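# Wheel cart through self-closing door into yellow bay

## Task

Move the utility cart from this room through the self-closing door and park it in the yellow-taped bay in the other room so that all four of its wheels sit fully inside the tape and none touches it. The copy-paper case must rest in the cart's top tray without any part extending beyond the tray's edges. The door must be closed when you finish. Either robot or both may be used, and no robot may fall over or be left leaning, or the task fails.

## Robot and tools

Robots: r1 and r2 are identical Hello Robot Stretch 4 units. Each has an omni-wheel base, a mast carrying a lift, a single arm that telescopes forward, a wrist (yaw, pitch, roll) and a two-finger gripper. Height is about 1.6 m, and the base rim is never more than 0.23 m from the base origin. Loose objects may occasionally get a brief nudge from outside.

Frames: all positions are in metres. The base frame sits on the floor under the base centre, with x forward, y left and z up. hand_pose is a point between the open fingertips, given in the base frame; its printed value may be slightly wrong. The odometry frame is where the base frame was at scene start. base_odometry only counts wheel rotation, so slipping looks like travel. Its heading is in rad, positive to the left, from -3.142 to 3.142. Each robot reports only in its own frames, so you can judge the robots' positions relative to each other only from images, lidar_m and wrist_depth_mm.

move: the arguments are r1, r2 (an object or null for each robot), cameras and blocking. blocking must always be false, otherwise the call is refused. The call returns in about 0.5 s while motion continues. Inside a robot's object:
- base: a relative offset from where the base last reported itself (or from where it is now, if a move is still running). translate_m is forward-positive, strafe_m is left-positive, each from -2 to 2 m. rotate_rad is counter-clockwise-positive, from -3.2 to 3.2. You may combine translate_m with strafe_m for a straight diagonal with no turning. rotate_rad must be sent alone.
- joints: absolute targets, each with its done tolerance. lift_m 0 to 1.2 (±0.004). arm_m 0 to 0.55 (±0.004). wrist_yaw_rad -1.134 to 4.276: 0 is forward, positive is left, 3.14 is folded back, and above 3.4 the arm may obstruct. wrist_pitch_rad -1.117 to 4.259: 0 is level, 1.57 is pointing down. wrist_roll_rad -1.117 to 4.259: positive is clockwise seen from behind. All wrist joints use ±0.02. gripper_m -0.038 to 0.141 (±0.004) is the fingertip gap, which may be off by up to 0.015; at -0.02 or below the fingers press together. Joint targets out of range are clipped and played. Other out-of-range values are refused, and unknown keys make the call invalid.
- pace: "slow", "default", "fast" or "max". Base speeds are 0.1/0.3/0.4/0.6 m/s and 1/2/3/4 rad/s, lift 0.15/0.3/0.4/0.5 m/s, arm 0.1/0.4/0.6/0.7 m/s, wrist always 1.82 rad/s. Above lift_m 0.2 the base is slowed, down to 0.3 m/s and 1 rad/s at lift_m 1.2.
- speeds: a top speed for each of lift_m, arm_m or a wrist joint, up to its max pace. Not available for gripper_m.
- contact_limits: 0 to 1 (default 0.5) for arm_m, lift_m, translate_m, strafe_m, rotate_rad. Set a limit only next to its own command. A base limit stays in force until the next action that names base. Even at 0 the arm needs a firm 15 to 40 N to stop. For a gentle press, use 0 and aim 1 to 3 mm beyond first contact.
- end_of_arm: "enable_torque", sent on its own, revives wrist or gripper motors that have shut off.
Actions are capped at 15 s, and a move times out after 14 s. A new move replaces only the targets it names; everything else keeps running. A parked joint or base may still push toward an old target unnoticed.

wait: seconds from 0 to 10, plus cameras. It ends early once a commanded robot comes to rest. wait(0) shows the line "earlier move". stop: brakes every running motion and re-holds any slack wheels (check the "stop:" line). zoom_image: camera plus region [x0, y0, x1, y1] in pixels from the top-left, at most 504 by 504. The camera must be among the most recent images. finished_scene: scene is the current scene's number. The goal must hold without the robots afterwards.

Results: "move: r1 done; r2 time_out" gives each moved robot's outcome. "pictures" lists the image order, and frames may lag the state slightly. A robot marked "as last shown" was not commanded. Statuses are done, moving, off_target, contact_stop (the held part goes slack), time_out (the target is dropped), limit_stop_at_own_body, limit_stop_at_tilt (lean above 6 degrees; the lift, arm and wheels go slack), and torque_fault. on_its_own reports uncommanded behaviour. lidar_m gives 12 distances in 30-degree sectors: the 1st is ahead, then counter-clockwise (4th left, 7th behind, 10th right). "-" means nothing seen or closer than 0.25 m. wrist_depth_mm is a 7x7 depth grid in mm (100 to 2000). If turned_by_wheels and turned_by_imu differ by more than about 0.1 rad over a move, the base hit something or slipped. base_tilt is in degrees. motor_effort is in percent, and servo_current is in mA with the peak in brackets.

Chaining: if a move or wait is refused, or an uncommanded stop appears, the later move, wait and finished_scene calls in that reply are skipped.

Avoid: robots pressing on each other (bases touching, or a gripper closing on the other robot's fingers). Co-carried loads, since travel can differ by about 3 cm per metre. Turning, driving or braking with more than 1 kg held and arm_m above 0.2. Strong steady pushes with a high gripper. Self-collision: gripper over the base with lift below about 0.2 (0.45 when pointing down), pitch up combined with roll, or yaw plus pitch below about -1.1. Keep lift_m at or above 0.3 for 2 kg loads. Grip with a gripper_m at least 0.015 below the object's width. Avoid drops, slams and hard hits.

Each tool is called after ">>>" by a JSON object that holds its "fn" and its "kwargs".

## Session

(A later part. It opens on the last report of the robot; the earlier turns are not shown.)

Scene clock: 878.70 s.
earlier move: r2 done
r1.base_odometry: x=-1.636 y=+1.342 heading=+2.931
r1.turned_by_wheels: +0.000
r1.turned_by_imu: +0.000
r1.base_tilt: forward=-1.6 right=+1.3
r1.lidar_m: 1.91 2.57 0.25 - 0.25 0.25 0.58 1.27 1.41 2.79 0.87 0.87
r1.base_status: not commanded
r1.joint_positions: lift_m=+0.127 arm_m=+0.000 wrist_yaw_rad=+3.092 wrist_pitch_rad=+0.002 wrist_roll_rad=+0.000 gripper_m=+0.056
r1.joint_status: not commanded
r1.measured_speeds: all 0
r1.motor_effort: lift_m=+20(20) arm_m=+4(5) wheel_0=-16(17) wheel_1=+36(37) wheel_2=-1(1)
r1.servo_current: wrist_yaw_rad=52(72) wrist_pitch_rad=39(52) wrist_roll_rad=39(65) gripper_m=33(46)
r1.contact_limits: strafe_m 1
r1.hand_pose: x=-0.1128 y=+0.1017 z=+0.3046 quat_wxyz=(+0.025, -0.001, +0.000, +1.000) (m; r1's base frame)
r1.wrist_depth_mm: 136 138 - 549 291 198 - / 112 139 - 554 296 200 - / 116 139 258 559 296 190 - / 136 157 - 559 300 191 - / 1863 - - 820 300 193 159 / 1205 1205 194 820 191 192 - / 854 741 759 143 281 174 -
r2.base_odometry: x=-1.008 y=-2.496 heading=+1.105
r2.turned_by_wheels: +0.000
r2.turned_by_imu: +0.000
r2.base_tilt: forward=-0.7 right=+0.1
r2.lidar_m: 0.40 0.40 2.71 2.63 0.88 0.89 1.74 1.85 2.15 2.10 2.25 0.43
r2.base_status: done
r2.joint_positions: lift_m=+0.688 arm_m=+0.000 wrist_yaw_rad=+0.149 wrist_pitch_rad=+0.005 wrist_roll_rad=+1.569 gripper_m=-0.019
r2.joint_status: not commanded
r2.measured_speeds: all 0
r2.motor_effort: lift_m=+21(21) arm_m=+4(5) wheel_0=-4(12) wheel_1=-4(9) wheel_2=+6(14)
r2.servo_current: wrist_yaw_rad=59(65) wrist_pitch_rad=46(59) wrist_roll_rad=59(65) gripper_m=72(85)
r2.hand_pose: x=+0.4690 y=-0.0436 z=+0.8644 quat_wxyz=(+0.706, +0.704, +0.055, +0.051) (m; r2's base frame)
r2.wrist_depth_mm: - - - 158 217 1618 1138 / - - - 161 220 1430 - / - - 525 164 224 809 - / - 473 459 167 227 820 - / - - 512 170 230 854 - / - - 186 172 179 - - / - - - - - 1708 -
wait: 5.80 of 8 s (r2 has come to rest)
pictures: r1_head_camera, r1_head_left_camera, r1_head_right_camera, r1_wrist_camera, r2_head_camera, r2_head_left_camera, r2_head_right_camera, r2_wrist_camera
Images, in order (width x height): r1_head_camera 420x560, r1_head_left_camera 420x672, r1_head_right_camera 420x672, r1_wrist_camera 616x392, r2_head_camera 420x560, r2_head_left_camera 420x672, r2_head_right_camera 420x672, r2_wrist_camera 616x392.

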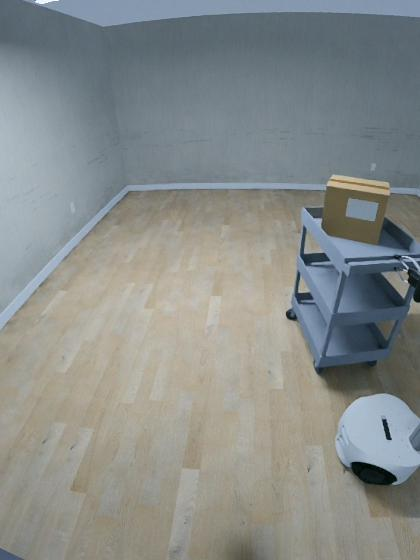

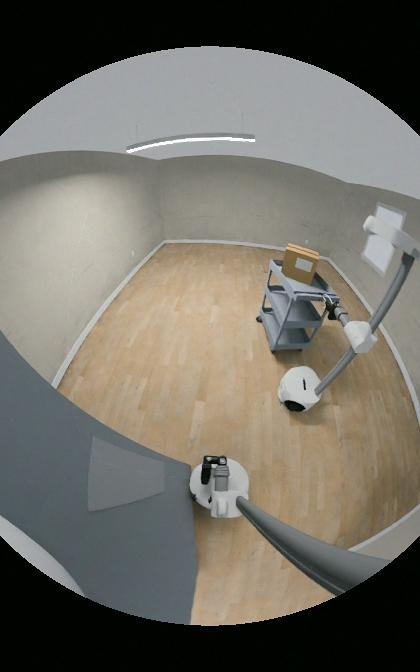

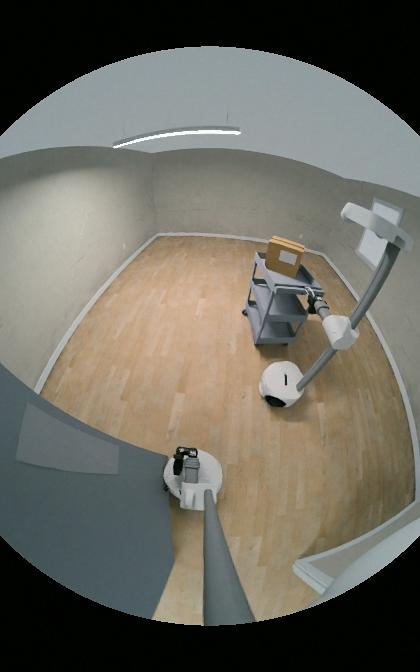

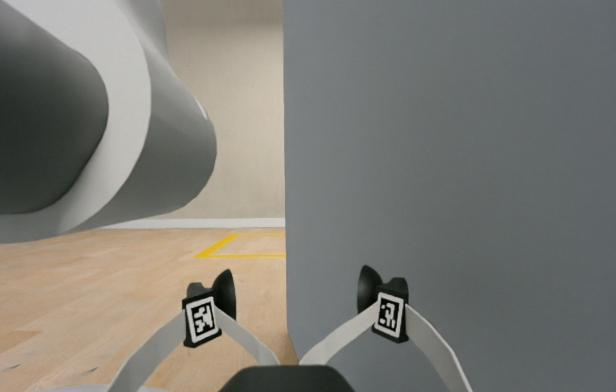

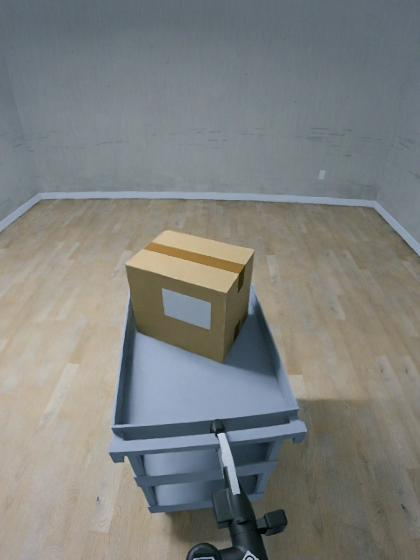

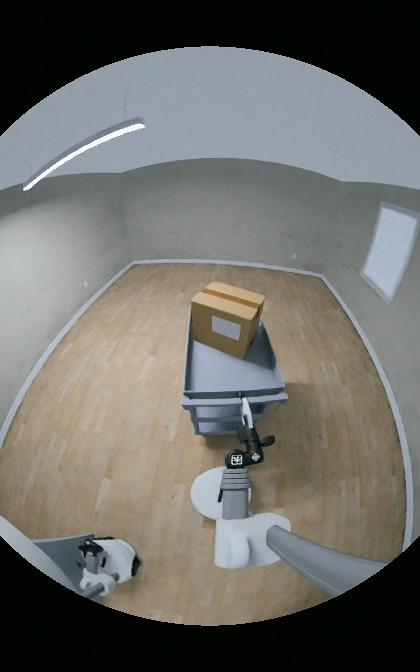

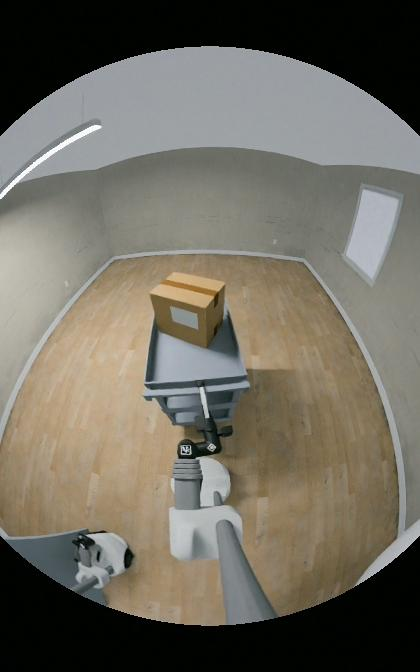

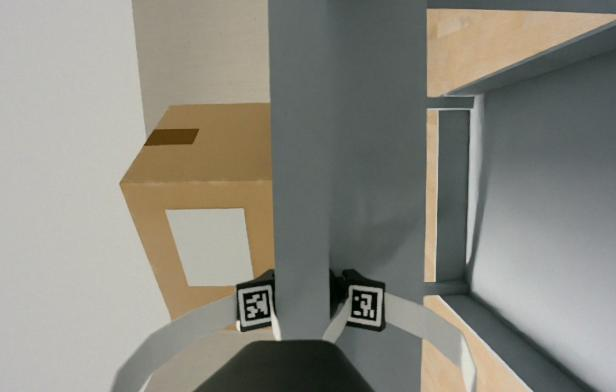

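>>> {"fn": "move", "kwargs": {"r2": {"base":{"translate_m":-0.5,"strafe_m":0.025},"pace":"slow"}, "blocking": false, "cameras": []}}

>>> {"fn": "wait", "kwargs": {"seconds": 9, "cameras": ["r1_head_right_camera","r2_head_camera","r2_head_left_camera"]}}

Scene clock: 884.10 s.
move: r2 moving
r1: as last shown
r1.lidar_m: 1.88 2.57 0.25 - 0.25 0.27 0.57 1.25 1.40 2.80 0.89 0.86
r1.motor_effort: lift_m=+20(20) arm_m=+4(4) wheel_0=-16(17) wheel_1=+36(37) wheel_2=-1(1)
r1.servo_current: wrist_yaw_rad=59(59) wrist_pitch_rad=46(46) wrist_roll_rad=46(65) gripper_m=46(46)
r1.contact_limits: strafe_m 1
r1.wrist_depth_mm: 136 138 - 549 291 198 - / 112 139 - 554 296 200 - / 116 139 258 559 298 191 - / 137 157 - 559 298 191 - / 1921 - - 820 300 192 158 / 1205 1205 193 820 191 193 - / 854 759 759 143 279 174 -
r2.base_odometry: x=-1.014 y=-2.507 heading=+1.105
r2.turned_by_wheels: +0.000
r2.turned_by_imu: +0.000
r2.base_tilt: forward=-0.6 right=+0.1
r2.lidar_m: 0.39 0.41 2.68 2.65 0.85 0.87 1.75 1.87 2.15 2.09 2.29 0.43
r2.base_status: translate_m moving; strafe_m moving
r2.joint_positions: lift_m=+0.688 arm_m=+0.000 wrist_yaw_rad=+0.149 wrist_pitch_rad=+0.005 wrist_roll_rad=+1.569 gripper_m=-0.019
r2.joint_status: not commanded
r2.measured_speeds: translate_m=-0.049 strafe_m=+0.003 rotate_rad=+0.000 lift_m=+0.000 arm_m=+0.000 wrist_yaw_rad=+0.000 wrist_pitch_rad=+0.000 wrist_roll_rad=+0.000
r2.motor_effort: lift_m=+21(21) arm_m=+5(5) wheel_0=-9(9) wheel_1=-7(7) wheel_2=+11(14)
r2.servo_current: wrist_yaw_rad=39(59) wrist_pitch_rad=46(46) wrist_roll_rad=52(59) gripper_m=78(85)
r2.hand_pose: x=+0.4690 y=-0.0436 z=+0.8644 quat_wxyz=(+0.706, +0.704, +0.055, +0.051) (m; r2's base frame)
r2.wrist_depth_mm: - - - 158 216 1618 1160 / - - - 160 220 1464 - / - - 521 163 223 820 - / - 477 455 167 226 831 - / - - 512 169 230 854 - / - - 186 172 180 - - / - - - - - 1708 -
pictures: none
No camera images: "cameras" was empty.

Scene clock: 889.90 s.
earlier move: r2 done
r1.base_odometry: x=-1.636 y=+1.342 heading=+2.931
r1.turned_by_wheels: +0.000
r1.turned_by_imu: +0.000
r1.base_tilt: forward=-1.6 right=+1.3
r1.lidar_m: 4.92 2.58 0.25 - 0.25 0.25 0.57 1.28 1.39 0.59 0.57 1.01
r1.base_status: not commanded
r1.joint_positions: lift_m=+0.127 arm_m=+0.000 wrist_yaw_rad=+3.092 wrist_pitch_rad=+0.002 wrist_roll_rad=+0.000 gripper_m=+0.056
r1.joint_status: not commanded
r1.measured_speeds: all 0
r1.motor_effort: lift_m=+20(20) arm_m=+4(4) wheel_0=-16(17) wheel_1=+36(37) wheel_2=-1(1)
r1.servo_current: wrist_yaw_rad=46(72) wrist_pitch_rad=39(52) wrist_roll_rad=46(65) gripper_m=39(52)
r1.contact_limits: strafe_m 1
r1.hand_pose: x=-0.1128 y=+0.1017 z=+0.3046 quat_wxyz=(+0.025, -0.001, +0.000, +1.000) (m; r1's base frame)
r1.wrist_depth_mm: 136 138 - 549 293 198 - / 112 139 - 559 296 200 - / 116 139 260 559 298 191 - / 136 156 - 564 298 192 - / 1983 - - 809 301 192 158 / 1205 1229 193 820 191 192 - / 842 759 750 143 279 174 -
r2.base_odometry: x=-1.254 y=-2.931 heading=+1.105
r2.turned_by_wheels: -0.001
r2.turned_by_imu: -0.001
r2.base_tilt: forward=-0.6 right=+0.1
r2.lidar_m: 0.43 3.47 2.71 0.60 0.55 1.26 1.25 1.34 1.94 2.09 2.25 0.35
r2.base_status: done
r2.joint_positions: lift_m=+0.688 arm_m=+0.000 wrist_yaw_rad=+0.146 wrist_pitch_rad=+0.005 wrist_roll_rad=+1.569 gripper_m=-0.019
r2.joint_status: not commanded
r2.measured_speeds: all 0
r2.motor_effort: lift_m=+21(21) arm_m=+4(5) wheel_0=-7(13) wheel_1=-6(9) wheel_2=+4(14)
r2.servo_current: wrist_yaw_rad=46(59) wrist_pitch_rad=46(52) wrist_roll_rad=52(59) gripper_m=91(91)
r2.hand_pose: x=+0.4689 y=-0.0444 z=+0.8644 quat_wxyz=(+0.706, +0.704, +0.054, +0.050) (m; r2's base frame)
r2.wrist_depth_mm: - 357 359 - - - - / - - 496 - - - - / - - - - - - - / - - - - - 544 - / - - - - 221 1537 488 / - - 187 128 179 1464 449 / - - - - - 1537 1118
wait: 5.80 of 9 s (r2 has come to rest)
pictures: r1_head_right_camera, r2_head_camera, r2_head_left_camera
Images, in order (width x height): r1_head_right_camera 420x672, r2_head_camera 420x560, r2_head_left_camera 420x672.

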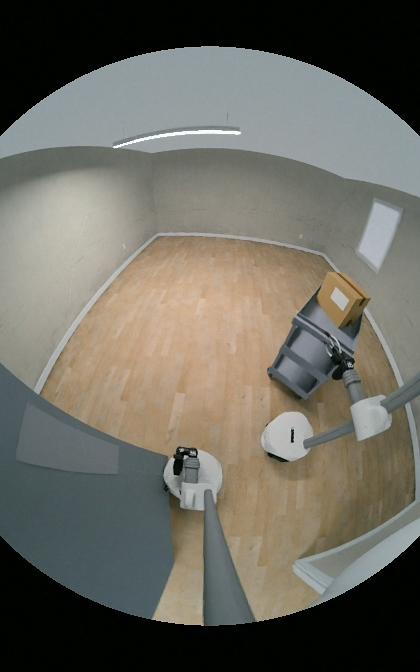

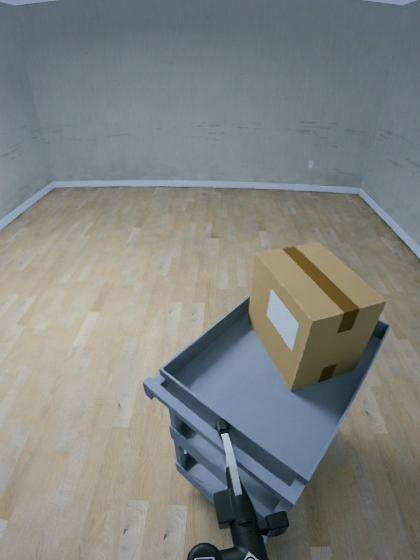

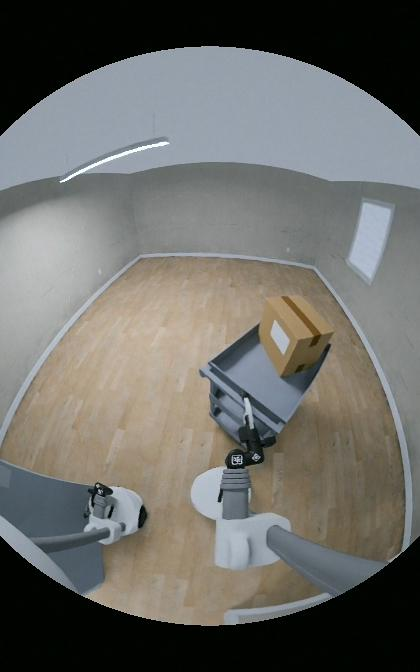

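>>> {"fn": "move", "kwargs": {"r2": {"base":{"translate_m":0.15,"strafe_m":-0.22},"pace":"slow"}, "blocking": false, "cameras": []}}

>>> {"fn": "wait", "kwargs": {"seconds": 9, "cameras": ["r1_head_right_camera","r2_head_camera"]}}

Scene clock: 897.20 s.
move: r2 moving
r1: as last shown
r1.lidar_m: 4.90 2.56 0.25 - 0.25 0.27 0.56 1.28 1.38 0.62 0.57 1.02
r1.servo_current: wrist_yaw_rad=46(59) wrist_pitch_rad=39(46) wrist_roll_rad=46(59) gripper_m=39(46)
r1.contact_limits: strafe_m 1
r1.wrist_depth_mm: 136 138 - 544 291 198 - / 112 139 - 554 294 200 - / 116 140 259 559 298 191 - / 137 156 - 564 298 192 - / 1921 - - 820 301 193 158 / 1182 1205 194 820 191 193 - / 854 759 750 143 279 174 -
r2.base_odometry: x=-1.243 y=-2.930 heading=+1.104
r2.turned_by_wheels: -0.001
r2.turned_by_imu: +0.000
r2.base_tilt: forward=-0.7 right=+0.1
r2.lidar_m: 0.42 3.51 2.73 0.63 0.58 1.27 1.26 1.36 1.95 2.06 2.24 0.35
r2.base_status: translate_m moving; strafe_m moving
r2.joint_positions: lift_m=+0.688 arm_m=+0.000 wrist_yaw_rad=+0.147 wrist_pitch_rad=+0.005 wrist_roll_rad=+1.569 gripper_m=-0.019
r2.joint_status: not commanded
r2.measured_speeds: translate_m=+0.027 strafe_m=-0.040 rotate_rad=+0.001 lift_m=+0.000 arm_m=+0.000 wrist_yaw_rad=+0.006 wrist_pitch_rad=+0.000 wrist_roll_rad=+0.000
r2.motor_effort: lift_m=+21(21) arm_m=+4(4) wheel_0=+8(11) wheel_1=-6(9) wheel_2=-10(12)
r2.servo_current: wrist_yaw_rad=52(65) wrist_pitch_rad=46(52) wrist_roll_rad=39(52) gripper_m=85(85)
r2.hand_pose: x=+0.4689 y=-0.0443 z=+0.8644 quat_wxyz=(+0.706, +0.704, +0.054, +0.050) (m; r2's base frame)
r2.wrist_depth_mm: - 357 - - - - - / - - 500 - - - - / - - - - - - - / - - - - - 544 - / - - - - - 1576 484 / - - 187 125 178 1464 445 / - - - - - 1618 1160
pictures: none
No camera images: "cameras" was empty.

Scene clock: 900.63 s.
earlier move: r2 done
r1.base_odometry: x=-1.636 y=+1.342 heading=+2.931
r1.turned_by_wheels: +0.000
r1.turned_by_imu: +0.000
r1.base_tilt: forward=-1.6 right=+1.3
r1.lidar_m: 4.91 2.57 0.25 - 0.25 0.25 0.58 1.26 1.40 0.99 0.83 1.30
r1.base_status: not commanded
r1.joint_positions: lift_m=+0.127 arm_m=+0.000 wrist_yaw_rad=+3.092 wrist_pitch_rad=+0.002 wrist_roll_rad=+0.000 gripper_m=+0.056
r1.joint_status: not commanded
r1.measured_speeds: all 0
r1.motor_effort: lift_m=+20(20) arm_m=+4(4) wheel_0=-16(17) wheel_1=+36(37) wheel_2=-1(1)
r1.servo_current: wrist_yaw_rad=46(59) wrist_pitch_rad=39(52) wrist_roll_rad=46(65) gripper_m=39(46)
r1.contact_limits: strafe_m 1
r1.hand_pose: x=-0.1128 y=+0.1017 z=+0.3046 quat_wxyz=(+0.025, -0.001, +0.000, +1.000) (m; r1's base frame)
r1.wrist_depth_mm: 136 138 - 544 293 198 - / 112 139 - 554 296 199 - / 116 139 260 564 298 191 - / 136 156 - 569 300 191 - / 1921 - - 820 300 191 158 / 1182 1205 193 842 192 193 - / 854 750 750 143 279 173 -
r2.base_odometry: x=-0.991 y=-2.897 heading=+1.104
r2.turned_by_wheels: +0.000
r2.turned_by_imu: +0.001
r2.base_tilt: forward=-0.7 right=+0.1
r2.lidar_m: 0.41 3.74 2.94 0.92 0.83 1.57 1.39 1.53 1.93 1.87 2.03 0.36
r2.base_status: done
r2.joint_positions: lift_m=+0.688 arm_m=+0.000 wrist_yaw_rad=+0.147 wrist_pitch_rad=+0.005 wrist_roll_rad=+1.569 gripper_m=-0.019
r2.joint_status: not commanded
r2.measured_speeds: all 0
r2.motor_effort: lift_m=+21(21) arm_m=+4(5) wheel_0=+4(17) wheel_1=-5(9) wheel_2=-11(12)
r2.servo_current: wrist_yaw_rad=46(65) wrist_pitch_rad=46(52) wrist_roll_rad=65(65) gripper_m=72(85)
r2.hand_pose: x=+0.4690 y=-0.0442 z=+0.8644 quat_wxyz=(+0.706, +0.704, +0.054, +0.050) (m; r2's base frame)
r2.wrist_depth_mm: - - - - - - - / - - - - - - - / - - - - - - - / - - - - - - 504 / - - - - - 1464 469 / - - 185 - 171 413 442 / - - - - - 1537 1182
wait: 3.43 of 9 s (r2 has come to rest)
pictures: r1_head_right_camera, r2_head_camera
Images, in order (width x height): r1_head_right_camera 420x672, r2_head_camera 420x560.

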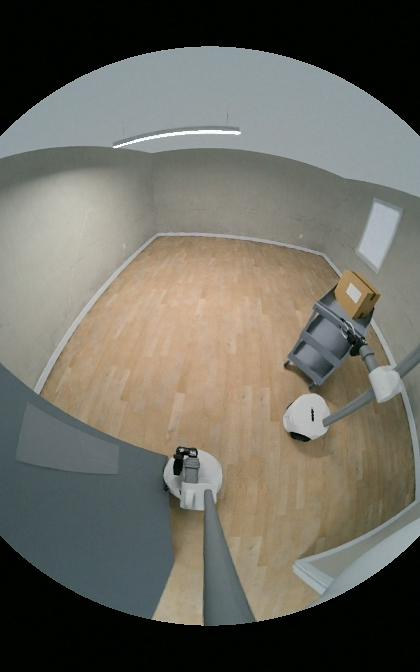

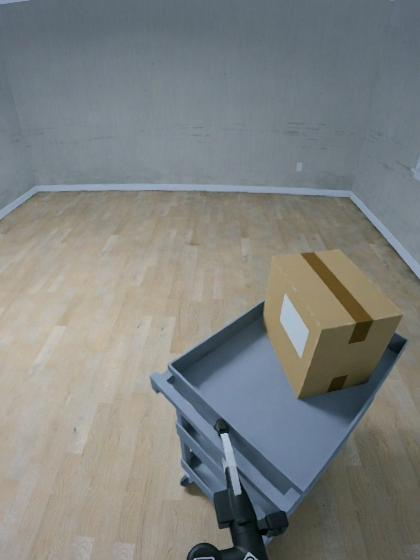

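>>> {"fn": "move", "kwargs": {"r2": {"base":{"translate_m":0,"strafe_m":-0.3},"pace":"slow"}, "blocking": false, "cameras": []}}

>>> {"fn": "wait", "kwargs": {"seconds": 9, "cameras": ["r1_head_right_camera","r2_head_camera"]}}

Scene clock: 906.73 s.
move: r2 moving
r1: as last shown
r1.lidar_m: 4.90 2.57 0.25 - 0.25 0.25 0.56 1.28 1.37 0.98 0.83 1.28
r1.servo_current: wrist_yaw_rad=46(65) wrist_pitch_rad=39(46) wrist_roll_rad=65(65) gripper_m=39(46)
r1.contact_limits: strafe_m 1
r1.wrist_depth_mm: 136 138 - 549 294 198 - / 112 139 - 559 296 199 - / 116 139 259 574 297 191 - / 136 156 - 564 300 192 - / 1921 - - 820 300 193 158 / 1182 1182 193 831 190 192 - / 842 759 750 143 279 173 -
r2.base_odometry: x=-0.978 y=-2.903 heading=+1.104
r2.turned_by_wheels: +0.000
r2.turned_by_imu: +0.001
r2.base_tilt: forward=-0.7 right=+0.1
r2.lidar_m: 0.40 3.76 2.92 0.95 0.84 1.60 1.39 1.52 1.89 1.86 2.01 0.34
r2.base_status: translate_m moving; strafe_m moving
r2.joint_positions: lift_m=+0.688 arm_m=+0.000 wrist_yaw_rad=+0.147 wrist_pitch_rad=+0.005 wrist_roll_rad=+1.569 gripper_m=-0.019
r2.joint_status: not commanded
r2.measured_speeds: translate_m=+0.000 strafe_m=-0.056 rotate_rad=+0.000 lift_m=+0.000 arm_m=+0.000 wrist_yaw_rad=+0.000 wrist_pitch_rad=+0.000 wrist_roll_rad=+0.000
r2.motor_effort: lift_m=+21(21) arm_m=+4(4) wheel_0=+7(11) wheel_1=-8(9) wheel_2=+0(9)
r2.servo_current: wrist_yaw_rad=46(59) wrist_pitch_rad=46(52) wrist_roll_rad=52(52) gripper_m=72(85)
r2.hand_pose: x=+0.4690 y=-0.0442 z=+0.8644 quat_wxyz=(+0.706, +0.704, +0.054, +0.050) (m; r2's base frame)
r2.wrist_depth_mm: - - - - - - - / - - - - - - - / - - - - - - - / - - - - - - 500 / - - - - - 1499 469 / - - - - 171 415 442 / - - - - - 1576 1182
pictures: none
No camera images: "cameras" was empty.

Scene clock: 910.37 s.
earlier move: r2 done
r1.base_odometry: x=-1.636 y=+1.342 heading=+2.931
r1.turned_by_wheels: +0.000
r1.turned_by_imu: +0.000
r1.base_tilt: forward=-1.6 right=+1.3
r1.lidar_m: 4.91 2.57 0.25 - 0.25 0.26 0.56 1.26 1.42 1.16 1.12 4.38
r1.base_status: not commanded
r1.joint_positions: lift_m=+0.127 arm_m=+0.000 wrist_yaw_rad=+3.092 wrist_pitch_rad=+0.002 wrist_roll_rad=+0.000 gripper_m=+0.056
r1.joint_status: not commanded
r1.measured_speeds: all 0
r1.motor_effort: lift_m=+20(20) arm_m=+4(4) wheel_0=-16(17) wheel_1=+36(37) wheel_2=-1(1)
r1.servo_current: wrist_yaw_rad=59(78) wrist_pitch_rad=39(52) wrist_roll_rad=26(78) gripper_m=39(52)
r1.contact_limits: strafe_m 1
r1.hand_pose: x=-0.1128 y=+0.1017 z=+0.3046 quat_wxyz=(+0.025, -0.001, +0.000, +1.000) (m; r1's base frame)
r1.wrist_depth_mm: 135 138 - 544 291 198 - / 112 139 - 554 294 199 - / 116 140 259 559 298 191 - / 136 156 - 569 298 191 - / 1921 - - 820 300 192 158 / 1182 1182 194 831 191 193 - / 842 759 759 143 279 173 -
r2.base_odometry: x=-0.723 y=-3.032 heading=+1.104
r2.turned_by_wheels: +0.000
r2.turned_by_imu: +0.001
r2.base_tilt: forward=-0.7 right=+0.1
r2.lidar_m: 0.43 0.60 3.23 1.16 1.12 1.47 1.42 1.54 1.61 1.58 1.70 0.34
r2.base_status: done
r2.joint_positions: lift_m=+0.688 arm_m=+0.000 wrist_yaw_rad=+0.152 wrist_pitch_rad=+0.005 wrist_roll_rad=+1.569 gripper_m=-0.019
r2.joint_status: not commanded
r2.measured_speeds: all 0
r2.motor_effort: lift_m=+21(21) arm_m=+4(5) wheel_0=+6(13) wheel_1=-4(10) wheel_2=+0(9)
r2.servo_current: wrist_yaw_rad=39(59) wrist_pitch_rad=39(52) wrist_roll_rad=39(59) gripper_m=78(85)
r2.hand_pose: x=+0.4692 y=-0.0429 z=+0.8644 quat_wxyz=(+0.706, +0.704, +0.055, +0.052) (m; r2's base frame)
r2.wrist_depth_mm: - 368 - - - - - / - - 496 - - - - / - - - - - - - / - - - - - 544 530 / - - - - - 1618 484 / - - 185 125 179 1537 442 / - - - - - 1618 1182
wait: 3.63 of 9 s (r2 has come to rest)
pictures: r1_head_right_camera, r2_head_camera
Images, in order (width x height): r1_head_right_camera 420x672, r2_head_camera 420x560.

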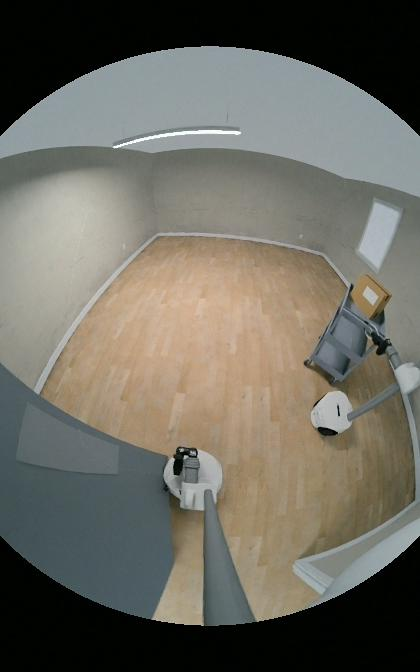

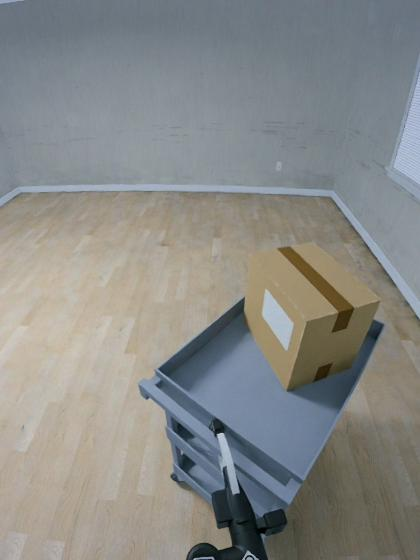

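>>> {"fn": "move", "kwargs": {"r2": {"base":{"rotate_rad":0.5},"pace":"slow"}, "blocking": false, "cameras": []}}

>>> {"fn": "wait", "kwargs": {"seconds": 6, "cameras": ["r1_head_right_camera","r2_head_camera"]}}

Scene clock: 921.33 s.
move: r2 moving
r1: as last shown
r1.lidar_m: 4.89 2.56 0.25 - 0.25 0.25 0.52 1.26 1.41 1.15 1.10 4.39
r1.motor_effort: lift_m=+20(20) arm_m=+4(4) wheel_0=-16(16) wheel_1=+36(37) wheel_2=-1(1)
r1.servo_current: wrist_yaw_rad=46(65) wrist_pitch_rad=46(46) wrist_roll_rad=46(52) gripper_m=39(46)
r1.contact_limits: strafe_m 1
r1.wrist_depth_mm: 136 138 - 549 291 199 - / 112 139 - 554 296 199 - / 116 139 258 569 298 191 - / 137 156 - 564 300 191 - / 1921 - - 820 300 193 158 / 1182 1205 194 831 191 191 - / 866 750 750 143 279 173 -
r2.base_odometry: x=-0.723 y=-3.032 heading=+1.227
r2.turned_by_wheels: +0.123
r2.turned_by_imu: +0.119
r2.base_tilt: forward=-0.7 right=+0.1
r2.lidar_m: 0.46 3.78 3.20 1.10 1.14 1.43 1.42 1.62 1.59 1.58 0.87 0.34
r2.base_status: rotate_rad moving
r2.joint_positions: lift_m=+0.688 arm_m=+0.000 wrist_yaw_rad=+0.137 wrist_pitch_rad=+0.005 wrist_roll_rad=+1.569 gripper_m=-0.019
r2.joint_status: not commanded
r2.measured_speeds: translate_m=+0.001 strafe_m=-0.001 rotate_rad=+0.484 lift_m=+0.000 arm_m=+0.000 wrist_yaw_rad=-0.028 wrist_pitch_rad=+0.000 wrist_roll_rad=+0.000
r2.motor_effort: lift_m=+21(21) arm_m=+4(4) wheel_0=-19(19) wheel_1=-9(10) wheel_2=-14(14)
r2.servo_current: wrist_yaw_rad=78(78) wrist_pitch_rad=39(46) wrist_roll_rad=46(52) gripper_m=72(78)
r2.hand_pose: x=+0.4685 y=-0.0473 z=+0.8644 quat_wxyz=(+0.706, +0.705, +0.050, +0.046) (m; r2's base frame)
r2.wrist_depth_mm: - 410 - - - - - / - - - - - - - / - - - - - - - / - - - - - 539 517 / - - - - - 1576 477 / - - 186 125 180 413 413 / - - - - - 1708 1205
pictures: none
No camera images: "cameras" was empty.

Scene clock: 922.90 s.
earlier move: r2 done
r1.base_odometry: x=-1.636 y=+1.342 heading=+2.931
r1.turned_by_wheels: +0.000
r1.turned_by_imu: +0.000
r1.base_tilt: forward=-1.6 right=+1.3
r1.lidar_m: 4.89 2.57 0.25 - 0.25 0.25 0.59 1.26 1.39 1.15 1.11 1.16
r1.base_status: not commanded
r1.joint_positions: lift_m=+0.127 arm_m=+0.000 wrist_yaw_rad=+3.092 wrist_pitch_rad=+0.002 wrist_roll_rad=+0.000 gripper_m=+0.056
r1.joint_status: not commanded
r1.measured_speeds: all 0
r1.motor_effort: lift_m=+20(20) arm_m=+4(4) wheel_0=-16(17) wheel_1=+37(37) wheel_2=-1(1)
r1.servo_current: wrist_yaw_rad=46(65) wrist_pitch_rad=39(46) wrist_roll_rad=46(72) gripper_m=39(52)
r1.contact_limits: strafe_m 1
r1.hand_pose: x=-0.1128 y=+0.1017 z=+0.3046 quat_wxyz=(+0.025, -0.001, +0.000, +1.000) (m; r1's base frame)
r1.wrist_depth_mm: 136 138 - 544 291 199 - / 112 139 - 559 297 200 - / 116 139 259 564 298 191 - / 136 156 - 569 301 191 - / 1983 - - 831 301 191 158 / 1205 1205 194 831 191 192 - / 842 759 741 143 279 173 -
r2.base_odometry: x=-0.723 y=-3.032 heading=+1.604
r2.turned_by_wheels: +0.376
r2.turned_by_imu: +0.355
r2.base_tilt: forward=-0.7 right=+0.1
r2.lidar_m: 0.43 0.47 1.20 1.11 1.90 1.43 1.52 1.63 1.57 1.66 2.39 0.40
r2.base_status: done
r2.joint_positions: lift_m=+0.688 arm_m=+0.000 wrist_yaw_rad=+0.152 wrist_pitch_rad=+0.005 wrist_roll_rad=+1.569 gripper_m=-0.019
r2.joint_status: not commanded
r2.measured_speeds: all 0
r2.motor_effort: lift_m=+21(21) arm_m=-4(4) wheel_0=+0(25) wheel_1=-4(15) wheel_2=-1(26)
r2.servo_current: wrist_yaw_rad=52(371) wrist_pitch_rad=39(52) wrist_roll_rad=39(59) gripper_m=72(85)
r2.hand_pose: x=+0.4693 y=-0.0426 z=+0.8644 quat_wxyz=(+0.706, +0.704, +0.056, +0.052) (m; r2's base frame)
r2.wrist_depth_mm: - - 508 123 178 - - / - 452 436 129 187 - - / - 452 442 137 198 - - / - - 535 148 213 - - / - - - 156 228 - - / - - 186 169 178 1618 512 / - - - - - - 473
wait: 1.57 of 6 s (r2 has come to rest)
pictures: r1_head_right_camera, r2_head_camera
Images, in order (width x height): r1_head_right_camera 420x672, r2_head_camera 420x560.

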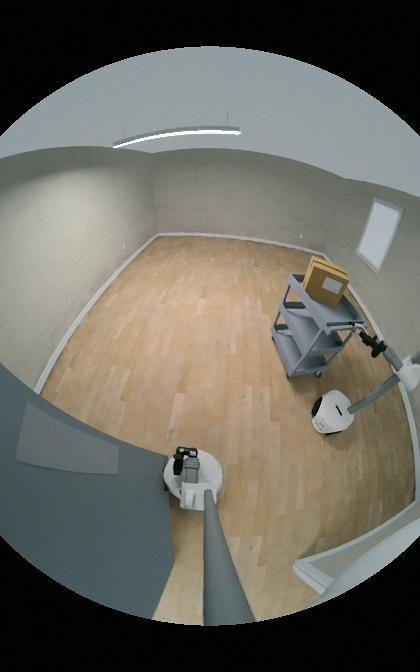

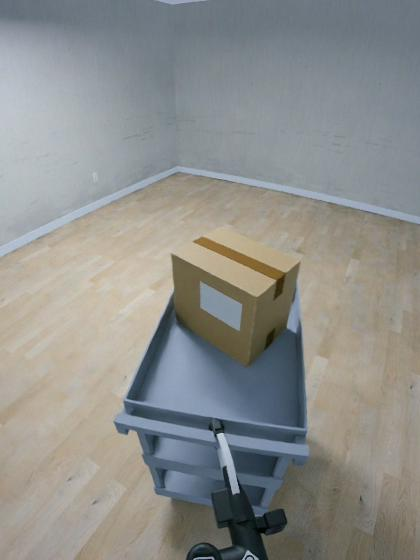

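>>> {"fn": "move", "kwargs": {"r2": {"base":{"translate_m":0.5},"pace":"slow"}, "blocking": false, "cameras": []}}

>>> {"fn": "wait", "kwargs": {"seconds": 9, "cameras": ["r1_head_right_camera","r2_head_camera"]}}

Scene clock: 933.60 s.
move: r2 moving
r1: as last shown
r1.lidar_m: 4.91 2.56 0.25 - 0.25 0.27 0.59 1.28 1.38 1.17 1.09 1.14
r1.motor_effort: lift_m=+20(20) arm_m=+4(4) wheel_0=-16(17) wheel_1=+36(37) wheel_2=-1(1)
r1.servo_current: wrist_yaw_rad=59(65) wrist_pitch_rad=46(46) wrist_roll_rad=59(59) gripper_m=46(46)
r1.contact_limits: strafe_m 1
r1.wrist_depth_mm: 136 138 - 544 293 198 - / 112 139 - 554 296 200 - / 116 139 260 559 297 191 - / 136 156 - 564 300 191 - / 1863 - - 820 298 193 158 / 1205 1205 193 831 191 193 - / 854 759 741 143 281 173 -
r2.base_odometry: x=-0.724 y=-3.019 heading=+1.604
r2.turned_by_wheels: +0.000
r2.turned_by_imu: +0.001
r2.base_tilt: forward=-0.7 right=+0.0
r2.lidar_m: 0.40 0.41 1.22 1.11 1.90 1.44 1.54 1.64 1.58 1.69 2.39 0.41
r2.base_status: translate_m moving
r2.joint_positions: lift_m=+0.688 arm_m=+0.000 wrist_yaw_rad=+0.152 wrist_pitch_rad=+0.005 wrist_roll_rad=+1.569 gripper_m=-0.019
r2.joint_status: not commanded
r2.measured_speeds: translate_m=+0.050 strafe_m=+0.000 rotate_rad=+0.003 lift_m=+0.000 arm_m=+0.000 wrist_yaw_rad=+0.000 wrist_pitch_rad=+0.000 wrist_roll_rad=+0.000
r2.motor_effort: lift_m=+21(21) arm_m=-4(4) wheel_0=+6(11) wheel_1=+7(7) wheel_2=-11(14)
r2.servo_current: wrist_yaw_rad=52(52) wrist_pitch_rad=46(52) wrist_roll_rad=33(59) gripper_m=78(85)
r2.hand_pose: x=+0.4692 y=-0.0426 z=+0.8644 quat_wxyz=(+0.706, +0.704, +0.056, +0.052) (m; r2's base frame)
r2.wrist_depth_mm: - - - 168 227 1430 1160 / - - - 170 229 1576 - / - - 574 170 229 842 - / - - 462 231 232 842 - / - - 500 173 234 831 - / - - 185 173 180 - - / - - - - 236 - -
pictures: none
No camera images: "cameras" was empty.

Scene clock: 939.40 s.
earlier move: r2 done
r1.base_odometry: x=-1.636 y=+1.342 heading=+2.931
r1.turned_by_wheels: +0.000
r1.turned_by_imu: +0.000
r1.base_tilt: forward=-1.6 right=+1.3
r1.lidar_m: 1.17 2.58 0.25 - 0.25 0.26 0.59 1.28 1.40 2.79 1.11 1.16
r1.base_status: not commanded
r1.joint_positions: lift_m=+0.127 arm_m=+0.000 wrist_yaw_rad=+3.092 wrist_pitch_rad=+0.002 wrist_roll_rad=+0.000 gripper_m=+0.056
r1.joint_status: not commanded
r1.measured_speeds: all 0
r1.motor_effort: lift_m=+20(20) arm_m=+4(4) wheel_0=-17(17) wheel_1=+36(37) wheel_2=-1(1)
r1.servo_current: wrist_yaw_rad=52(72) wrist_pitch_rad=39(52) wrist_roll_rad=33(65) gripper_m=46(52)
r1.contact_limits: strafe_m 1
r1.hand_pose: x=-0.1128 y=+0.1017 z=+0.3046 quat_wxyz=(+0.025, -0.001, +0.000, +1.000) (m; r1's base frame)
r1.wrist_depth_mm: 136 138 - 549 293 199 - / 112 138 - 559 296 199 - / 116 139 260 559 298 191 - / 136 156 - 564 300 191 - / 1921 - - 820 301 191 158 / 1205 1205 194 831 191 192 - / 842 750 759 143 281 174 -
r2.base_odometry: x=-0.740 y=-2.532 heading=+1.604
r2.turned_by_wheels: +0.000
r2.turned_by_imu: +0.000
r2.base_tilt: forward=-0.7 right=+0.1
r2.lidar_m: 0.27 0.25 2.88 1.15 1.15 1.83 1.97 1.88 1.83 1.97 2.79 0.54
r2.base_status: done
r2.joint_positions: lift_m=+0.688 arm_m=+0.000 wrist_yaw_rad=+0.149 wrist_pitch_rad=+0.005 wrist_roll_rad=+1.569 gripper_m=-0.019
r2.joint_status: not commanded
r2.measured_speeds: all 0
r2.motor_effort: lift_m=+21(21) arm_m=-4(4) wheel_0=+2(11) wheel_1=+4(9) wheel_2=-7(15)
r2.servo_current: wrist_yaw_rad=39(59) wrist_pitch_rad=52(52) wrist_roll_rad=46(65) gripper_m=78(85)
r2.hand_pose: x=+0.4691 y=-0.0435 z=+0.8644 quat_wxyz=(+0.706, +0.704, +0.055, +0.051) (m; r2's base frame)
r2.wrist_depth_mm: - - - - - 1661 1160 / - - - 320 - 1708 1182 / - - - 310 351 364 366 / - - - 214 294 1708 496 / - - - 189 254 1661 - / - - 186 169 179 715 - / - 430 424 - 211 - -
wait: 5.80 of 9 s (r2 has come to rest)
pictures: r1_head_right_camera, r2_head_camera
Images, in order (width x height): r1_head_right_camera 420x672, r2_head_camera 420x560.

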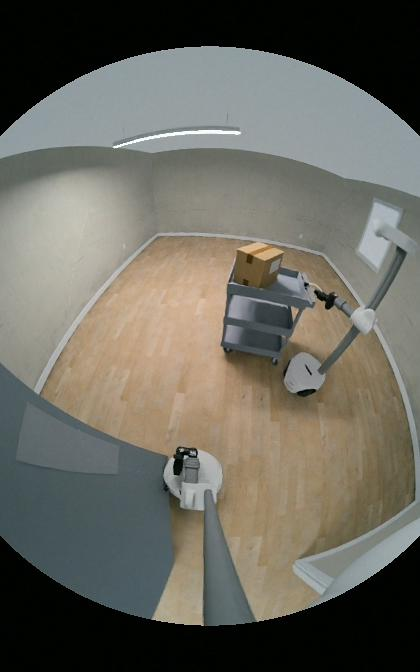

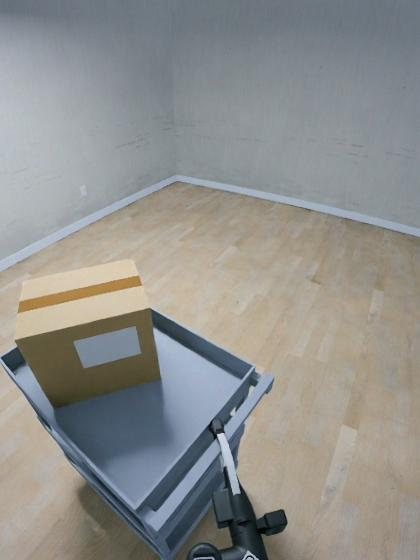

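>>> {"fn": "move", "kwargs": {"r2": {"base":{"rotate_rad":-0.5},"pace":"slow"}, "blocking": false, "cameras": []}}

>>> {"fn": "wait", "kwargs": {"seconds": 6, "cameras": ["r1_head_right_camera","r2_head_camera"]}}

Scene clock: 944.50 s.
move: r2 moving
r1: as last shown
r1.lidar_m: 1.18 2.57 0.25 - 0.25 0.25 0.57 1.25 1.38 2.80 1.13 1.16
r1.motor_effort: lift_m=+20(20) arm_m=+4(4) wheel_0=-16(17) wheel_1=+36(36) wheel_2=-1(1)
r1.servo_current: wrist_yaw_rad=52(59) wrist_pitch_rad=39(46) wrist_roll_rad=46(46) gripper_m=39(46)
r1.contact_limits: strafe_m 1
r1.wrist_depth_mm: 136 138 - 554 291 198 - / 112 138 - 549 296 200 - / 116 139 260 559 298 191 - / 136 156 - 564 301 191 - / 1863 - - 820 300 193 158 / 1182 1182 193 831 192 193 - / 842 741 750 143 278 173 -
r2.base_odometry: x=-0.740 y=-2.532 heading=+1.481
r2.turned_by_wheels: -0.123
r2.turned_by_imu: -0.118
r2.base_tilt: forward=-0.7 right=+0.0
r2.lidar_m: 0.25 0.25 0.62 1.17 1.13 1.84 1.92 1.98 1.84 1.90 2.47 3.96
r2.base_status: rotate_rad moving
r2.joint_positions: lift_m=+0.688 arm_m=+0.000 wrist_yaw_rad=+0.167 wrist_pitch_rad=+0.005 wrist_roll_rad=+1.569 gripper_m=-0.019
r2.joint_status: not commanded
r2.measured_speeds: translate_m=+0.000 strafe_m=-0.001 rotate_rad=-0.482 lift_m=+0.000 arm_m=+0.000 wrist_yaw_rad=+0.016 wrist_pitch_rad=+0.000 wrist_roll_rad=+0.000
r2.motor_effort: lift_m=+21(21) arm_m=-4(4) wheel_0=+17(17) wheel_1=+9(9) wheel_2=+19(19)
r2.servo_current: wrist_yaw_rad=111(111) wrist_pitch_rad=46(46) wrist_roll_rad=46(52) gripper_m=85(85)
r2.hand_pose: x=+0.4698 y=-0.0383 z=+0.8644 quat_wxyz=(+0.705, +0.704, +0.061, +0.057) (m; r2's base frame)
r2.wrist_depth_mm: - - - - - 1661 1160 / - - - 334 - 1661 1160 / - - - 340 366 377 375 / - - - 230 309 1661 484 / - - - 194 263 1708 535 / - - - 171 180 683 - / - - 415 - 212 - -
pictures: none
No camera images: "cameras" was empty.

Scene clock: 946.47 s.
earlier move: r2 done
r1.base_odometry: x=-1.636 y=+1.342 heading=+2.931
r1.turned_by_wheels: +0.000
r1.turned_by_imu: +0.000
r1.base_tilt: forward=-1.6 right=+1.3
r1.lidar_m: 4.91 2.55 0.25 - 0.25 0.25 0.56 1.26 1.38 2.80 1.13 1.14
r1.base_status: not commanded
r1.joint_positions: lift_m=+0.127 arm_m=+0.000 wrist_yaw_rad=+3.092 wrist_pitch_rad=+0.002 wrist_roll_rad=+0.000 gripper_m=+0.056
r1.joint_status: not commanded
r1.measured_speeds: all 0
r1.motor_effort: lift_m=+20(20) arm_m=+4(4) wheel_0=-16(17) wheel_1=+36(37) wheel_2=-1(1)
r1.servo_current: wrist_yaw_rad=52(72) wrist_pitch_rad=39(52) wrist_roll_rad=33(59) gripper_m=39(52)
r1.contact_limits: strafe_m 1
r1.hand_pose: x=-0.1128 y=+0.1017 z=+0.3046 quat_wxyz=(+0.025, -0.001, +0.000, +1.000) (m; r1's base frame)
r1.wrist_depth_mm: 136 138 - 544 293 198 - / 112 139 - 554 296 200 - / 115 139 259 559 297 191 - / 136 157 - 564 300 191 - / 1983 - - 820 301 193 158 / 1205 1182 193 831 191 192 - / 842 759 768 143 279 174 -
r2.base_odometry: x=-0.740 y=-2.532 heading=+1.104
r2.turned_by_wheels: -0.377
r2.turned_by_imu: -0.368
r2.base_tilt: forward=-0.7 right=+0.0
r2.lidar_m: 0.32 0.29 2.96 2.90 1.13 1.17 1.85 1.99 1.89 1.84 1.97 0.49
r2.base_status: done
r2.joint_positions: lift_m=+0.688 arm_m=+0.000 wrist_yaw_rad=+0.150 wrist_pitch_rad=+0.005 wrist_roll_rad=+1.569 gripper_m=-0.019
r2.joint_status: not commanded
r2.measured_speeds: all 0
r2.motor_effort: lift_m=+21(21) arm_m=+5(5) wheel_0=-1(20) wheel_1=+4(18) wheel_2=+1(19)
r2.servo_current: wrist_yaw_rad=52(137) wrist_pitch_rad=46(59) wrist_roll_rad=46(59) gripper_m=72(85)
r2.hand_pose: x=+0.4691 y=-0.0432 z=+0.8644 quat_wxyz=(+0.706, +0.704, +0.055, +0.051) (m; r2's base frame)
r2.wrist_depth_mm: - - - 291 - 1661 1160 / - - - 315 338 342 343 / - - - 224 301 1708 1182 / - - - 207 270 1756 530 / - - - 189 247 759 - / - - 185 171 179 - - / - 442 442 - 214 - -
wait: 1.97 of 6 s (r2 has come to rest)
pictures: r1_head_right_camera, r2_head_camera
Images, in order (width x height): r1_head_right_camera 420x672, r2_head_camera 420x560.

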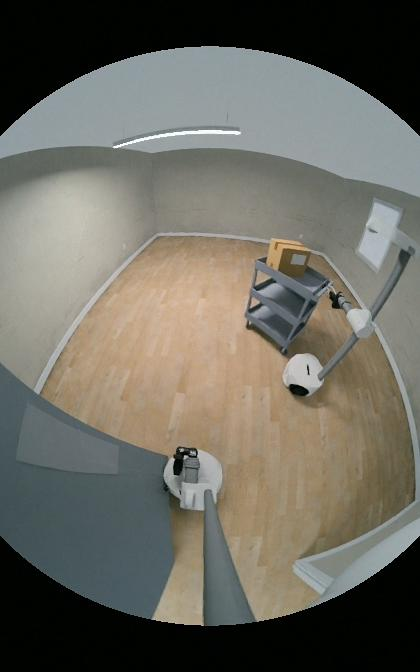

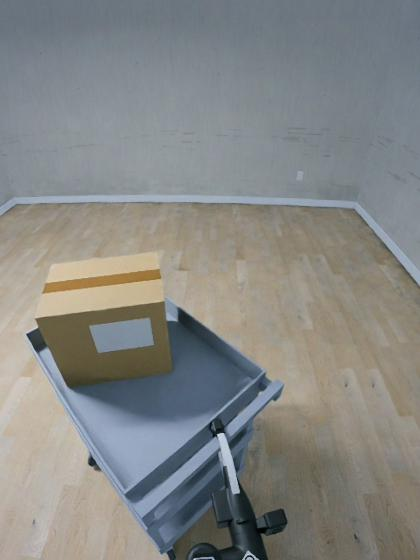

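>>> {"fn": "move", "kwargs": {"r2": {"base":{"translate_m":0,"strafe_m":0.27},"pace":"slow"}, "blocking": false, "cameras": []}}

>>> {"fn": "wait", "kwargs": {"seconds": 6, "cameras": ["r2_head_camera"]}}

Scene clock: 951.83 s.
move: r2 moving
r1: as last shown
r1.base_tilt: forward=-1.6 right=+1.2
r1.lidar_m: 4.91 2.56 0.25 - 0.25 0.26 0.60 1.27 1.37 2.80 1.11 1.10
r1.servo_current: wrist_yaw_rad=46(59) wrist_pitch_rad=46(46) wrist_roll_rad=39(59) gripper_m=39(46)
r1.contact_limits: strafe_m 1
r1.wrist_depth_mm: 136 138 - 544 293 198 - / 112 139 - 559 297 199 - / 116 140 259 564 298 191 - / 136 156 - 559 298 191 - / 1921 - - 820 301 192 158 / 1182 1205 194 820 191 192 - / 842 741 750 143 279 173 -
r2.base_odometry: x=-0.752 y=-2.526 heading=+1.103
r2.turned_by_wheels: +0.000
r2.turned_by_imu: +0.000
r2.base_tilt: forward=-0.7 right=+0.0
r2.lidar_m: 0.30 0.27 2.95 2.88 1.12 1.16 1.84 1.99 1.87 1.86 1.99 0.49
r2.base_status: translate_m moving; strafe_m moving
r2.joint_positions: lift_m=+0.688 arm_m=+0.000 wrist_yaw_rad=+0.148 wrist_pitch_rad=+0.005 wrist_roll_rad=+1.569 gripper_m=-0.019
r2.joint_status: not commanded
r2.measured_speeds: translate_m=+0.000 strafe_m=+0.056 rotate_rad=+0.002 lift_m=+0.000 arm_m=+0.000 wrist_yaw_rad=-0.027 wrist_pitch_rad=+0.000 wrist_roll_rad=+0.000
r2.motor_effort: lift_m=+21(21) arm_m=+4(5) wheel_0=-11(11) wheel_1=+8(10) wheel_2=-1(2)
r2.servo_current: wrist_yaw_rad=46(52) wrist_pitch_rad=46(52) wrist_roll_rad=33(59) gripper_m=78(85)
r2.hand_pose: x=+0.4690 y=-0.0440 z=+0.8644 quat_wxyz=(+0.706, +0.704, +0.054, +0.050) (m; r2's base frame)
r2.wrist_depth_mm: - - - 293 - 1661 1182 / - - - 317 338 343 345 / - - - 224 303 1576 1182 / - - - 207 270 1708 525 / - - - 189 247 750 - / - - 186 171 179 - - / - 439 442 - 213 - -
pictures: none
No camera images: "cameras" was empty.

Scene clock: 955.17 s.
earlier move: r2 done
r1.base_odometry: x=-1.636 y=+1.342 heading=+2.931
r1.turned_by_wheels: +0.000
r1.turned_by_imu: +0.000
r1.base_tilt: forward=-1.6 right=+1.3
r1.lidar_m: 1.79 2.57 0.25 - 0.25 0.25 0.60 1.27 1.39 2.80 0.99 0.93
r1.base_status: not commanded
r1.joint_positions: lift_m=+0.127 arm_m=+0.000 wrist_yaw_rad=+3.092 wrist_pitch_rad=+0.002 wrist_roll_rad=+0.000 gripper_m=+0.056
r1.joint_status: not commanded
r1.measured_speeds: all 0
r1.motor_effort: lift_m=+20(20) arm_m=+4(5) wheel_0=-16(17) wheel_1=+36(37) wheel_2=-1(1)
r1.servo_current: wrist_yaw_rad=52(65) wrist_pitch_rad=39(52) wrist_roll_rad=52(78) gripper_m=39(46)
r1.contact_limits: strafe_m 1
r1.hand_pose: x=-0.1128 y=+0.1017 z=+0.3046 quat_wxyz=(+0.025, -0.001, +0.000, +1.000) (m; r1's base frame)
r1.wrist_depth_mm: 136 138 - 549 293 199 - / 112 139 - 549 296 199 - / 116 139 259 564 298 191 - / 136 157 - 564 298 191 - / 1921 - - 831 301 192 158 / 1205 1205 193 831 191 193 - / 831 750 759 143 278 174 -
r2.base_odometry: x=-0.980 y=-2.411 heading=+1.104
r2.turned_by_wheels: +0.000
r2.turned_by_imu: +0.000
r2.base_tilt: forward=-0.7 right=+0.1
r2.lidar_m: 0.38 0.37 2.68 2.62 0.97 0.94 1.86 1.98 2.15 2.11 2.26 0.45
r2.base_status: done
r2.joint_positions: lift_m=+0.688 arm_m=+0.000 wrist_yaw_rad=+0.144 wrist_pitch_rad=+0.005 wrist_roll_rad=+1.569 gripper_m=-0.019
r2.joint_status: not commanded
r2.measured_speeds: all 0
r2.motor_effort: lift_m=+21(21) arm_m=+5(5) wheel_0=-5(15) wheel_1=+5(10) wheel_2=-1(3)
r2.servo_current: wrist_yaw_rad=65(65) wrist_pitch_rad=46(52) wrist_roll_rad=39(78) gripper_m=78(85)
r2.hand_pose: x=+0.4688 y=-0.0451 z=+0.8644 quat_wxyz=(+0.706, +0.705, +0.053, +0.049) (m; r2's base frame)
r2.wrist_depth_mm: - - - 186 249 1397 1042 / - - - 183 245 1661 1118 / - - - 181 243 820 - / - - 488 179 238 842 - / - - 484 177 236 831 - / - - 186 175 181 - - / - - 569 - 231 - -
wait: 3.33 of 6 s (r2 has come to rest)
pictures: r2_head_camera
Images, in order (width x height): r2_head_camera 420x560.

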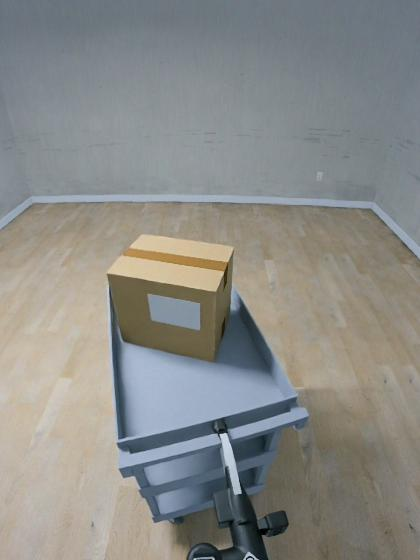

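>>> {"fn": "move", "kwargs": {"r2": {"base":{"translate_m":-0.2},"pace":"slow"}, "blocking": false, "cameras": []}}

>>> {"fn": "wait", "kwargs": {"seconds": 6, "cameras": ["r2_head_camera"]}}

Scene clock: 963.10 s.
move: r2 moving
r1: as last shown
r1.lidar_m: 1.77 2.57 0.25 - 0.25 0.25 0.60 1.25 1.40 2.81 0.96 0.94
r1.motor_effort: lift_m=+20(20) arm_m=+4(4) wheel_0=-16(17) wheel_1=+36(37) wheel_2=-1(1)
r1.servo_current: wrist_yaw_rad=52(59) wrist_pitch_rad=39(46) wrist_roll_rad=46(72) gripper_m=46(46)
r1.contact_limits: strafe_m 1
r1.wrist_depth_mm: 136 138 - 554 293 198 - / 112 139 - 559 294 200 - / 116 139 258 564 298 191 - / 136 156 - 569 300 192 - / 1863 - - 820 300 191 159 / 1182 1182 193 831 191 192 - / 854 750 750 143 279 174 -
r2.base_odometry: x=-0.986 y=-2.421 heading=+1.103
r2.turned_by_wheels: +0.000
r2.turned_by_imu: +0.000
r2.base_tilt: forward=-0.7 right=+0.1
r2.lidar_m: 0.37 0.35 2.69 2.63 0.97 0.92 1.82 1.96 2.17 2.12 2.28 0.45
r2.base_status: translate_m moving
r2.joint_positions: lift_m=+0.688 arm_m=+0.000 wrist_yaw_rad=+0.147 wrist_pitch_rad=+0.005 wrist_roll_rad=+1.569 gripper_m=-0.019
r2.joint_status: not commanded
r2.measured_speeds: translate_m=-0.049 strafe_m=+0.000 rotate_rad=-0.002 lift_m=+0.000 arm_m=+0.000 wrist_yaw_rad=+0.000 wrist_pitch_rad=+0.000 wrist_roll_rad=+0.000
r2.motor_effort: lift_m=+21(21) arm_m=+4(5) wheel_0=-5(11) wheel_1=-9(9) wheel_2=+12(12)
r2.servo_current: wrist_yaw_rad=46(59) wrist_pitch_rad=52(52) wrist_roll_rad=39(72) gripper_m=72(85)
r2.hand_pose: x=+0.4689 y=-0.0442 z=+0.8644 quat_wxyz=(+0.706, +0.704, +0.054, +0.050) (m; r2's base frame)
r2.wrist_depth_mm: - - - 182 243 1537 1060 / - - - 181 242 1708 559 / - - - 180 240 820 - / - - 469 178 238 831 - / - - 488 176 236 842 - / - - 186 175 181 - - / - - 585 - 233 - -
pictures: none
No camera images: "cameras" was empty.

Scene clock: 965.90 s.
earlier move: r2 done
r1.base_odometry: x=-1.636 y=+1.342 heading=+2.931
r1.turned_by_wheels: +0.000
r1.turned_by_imu: +0.000
r1.base_tilt: forward=-1.6 right=+1.3
r1.lidar_m: 1.76 2.57 0.25 - 0.25 0.26 0.59 1.27 1.39 2.79 0.80 0.79
r1.base_status: not commanded
r1.joint_positions: lift_m=+0.127 arm_m=+0.000 wrist_yaw_rad=+3.092 wrist_pitch_rad=+0.002 wrist_roll_rad=+0.000 gripper_m=+0.056
r1.joint_status: not commanded
r1.measured_speeds: all 0
r1.motor_effort: lift_m=+20(20) arm_m=+4(4) wheel_0=-16(17) wheel_1=+36(37) wheel_2=-1(1)
r1.servo_current: wrist_yaw_rad=46(78) wrist_pitch_rad=39(52) wrist_roll_rad=52(72) gripper_m=39(46)
r1.contact_limits: strafe_m 1
r1.hand_pose: x=-0.1128 y=+0.1017 z=+0.3046 quat_wxyz=(+0.025, -0.001, +0.000, +1.000) (m; r1's base frame)
r1.wrist_depth_mm: 136 138 - 544 291 198 - / 112 139 - 554 297 200 - / 116 139 258 569 300 191 - / 136 157 - 569 300 193 - / 1863 - - 809 301 192 158 / 1205 1205 193 820 191 193 - / 842 759 750 143 281 174 -
r2.base_odometry: x=-1.070 y=-2.589 heading=+1.104
r2.turned_by_wheels: +0.000
r2.turned_by_imu: +0.001
r2.base_tilt: forward=-0.6 right=+0.1
r2.lidar_m: 0.38 0.39 2.71 2.64 0.79 0.79 1.64 1.76 2.16 2.10 2.24 0.45
r2.base_status: done
r2.joint_positions: lift_m=+0.688 arm_m=+0.000 wrist_yaw_rad=+0.151 wrist_pitch_rad=+0.005 wrist_roll_rad=+1.569 gripper_m=-0.019
r2.joint_status: not commanded
r2.measured_speeds: all 0
r2.motor_effort: lift_m=+21(21) arm_m=+4(5) wheel_0=-3(11) wheel_1=-5(9) wheel_2=+6(14)
r2.servo_current: wrist_yaw_rad=46(59) wrist_pitch_rad=46(52) wrist_roll_rad=46(72) gripper_m=85(85)
r2.hand_pose: x=+0.4691 y=-0.0430 z=+0.8644 quat_wxyz=(+0.706, +0.704, +0.055, +0.052) (m; r2's base frame)
r2.wrist_depth_mm: - - - 173 232 1661 1182 / - - - 173 233 1537 - / - - 580 173 234 831 - / - 492 462 233 234 842 - / - - 504 174 236 842 - / - - 185 174 180 - - / - - - - 236 - -
wait: 2.80 of 6 s (r2 has come to rest)
pictures: r2_head_camera
Images, in order (width x height): r2_head_camera 420x560.

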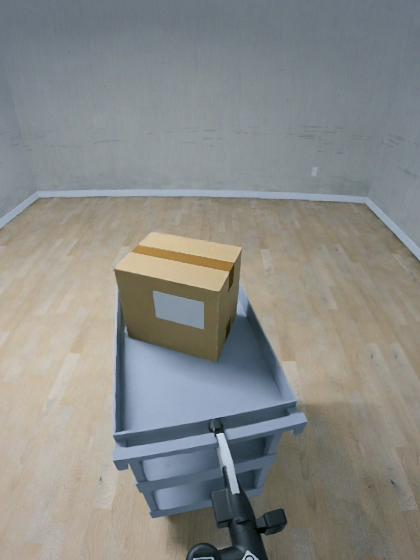

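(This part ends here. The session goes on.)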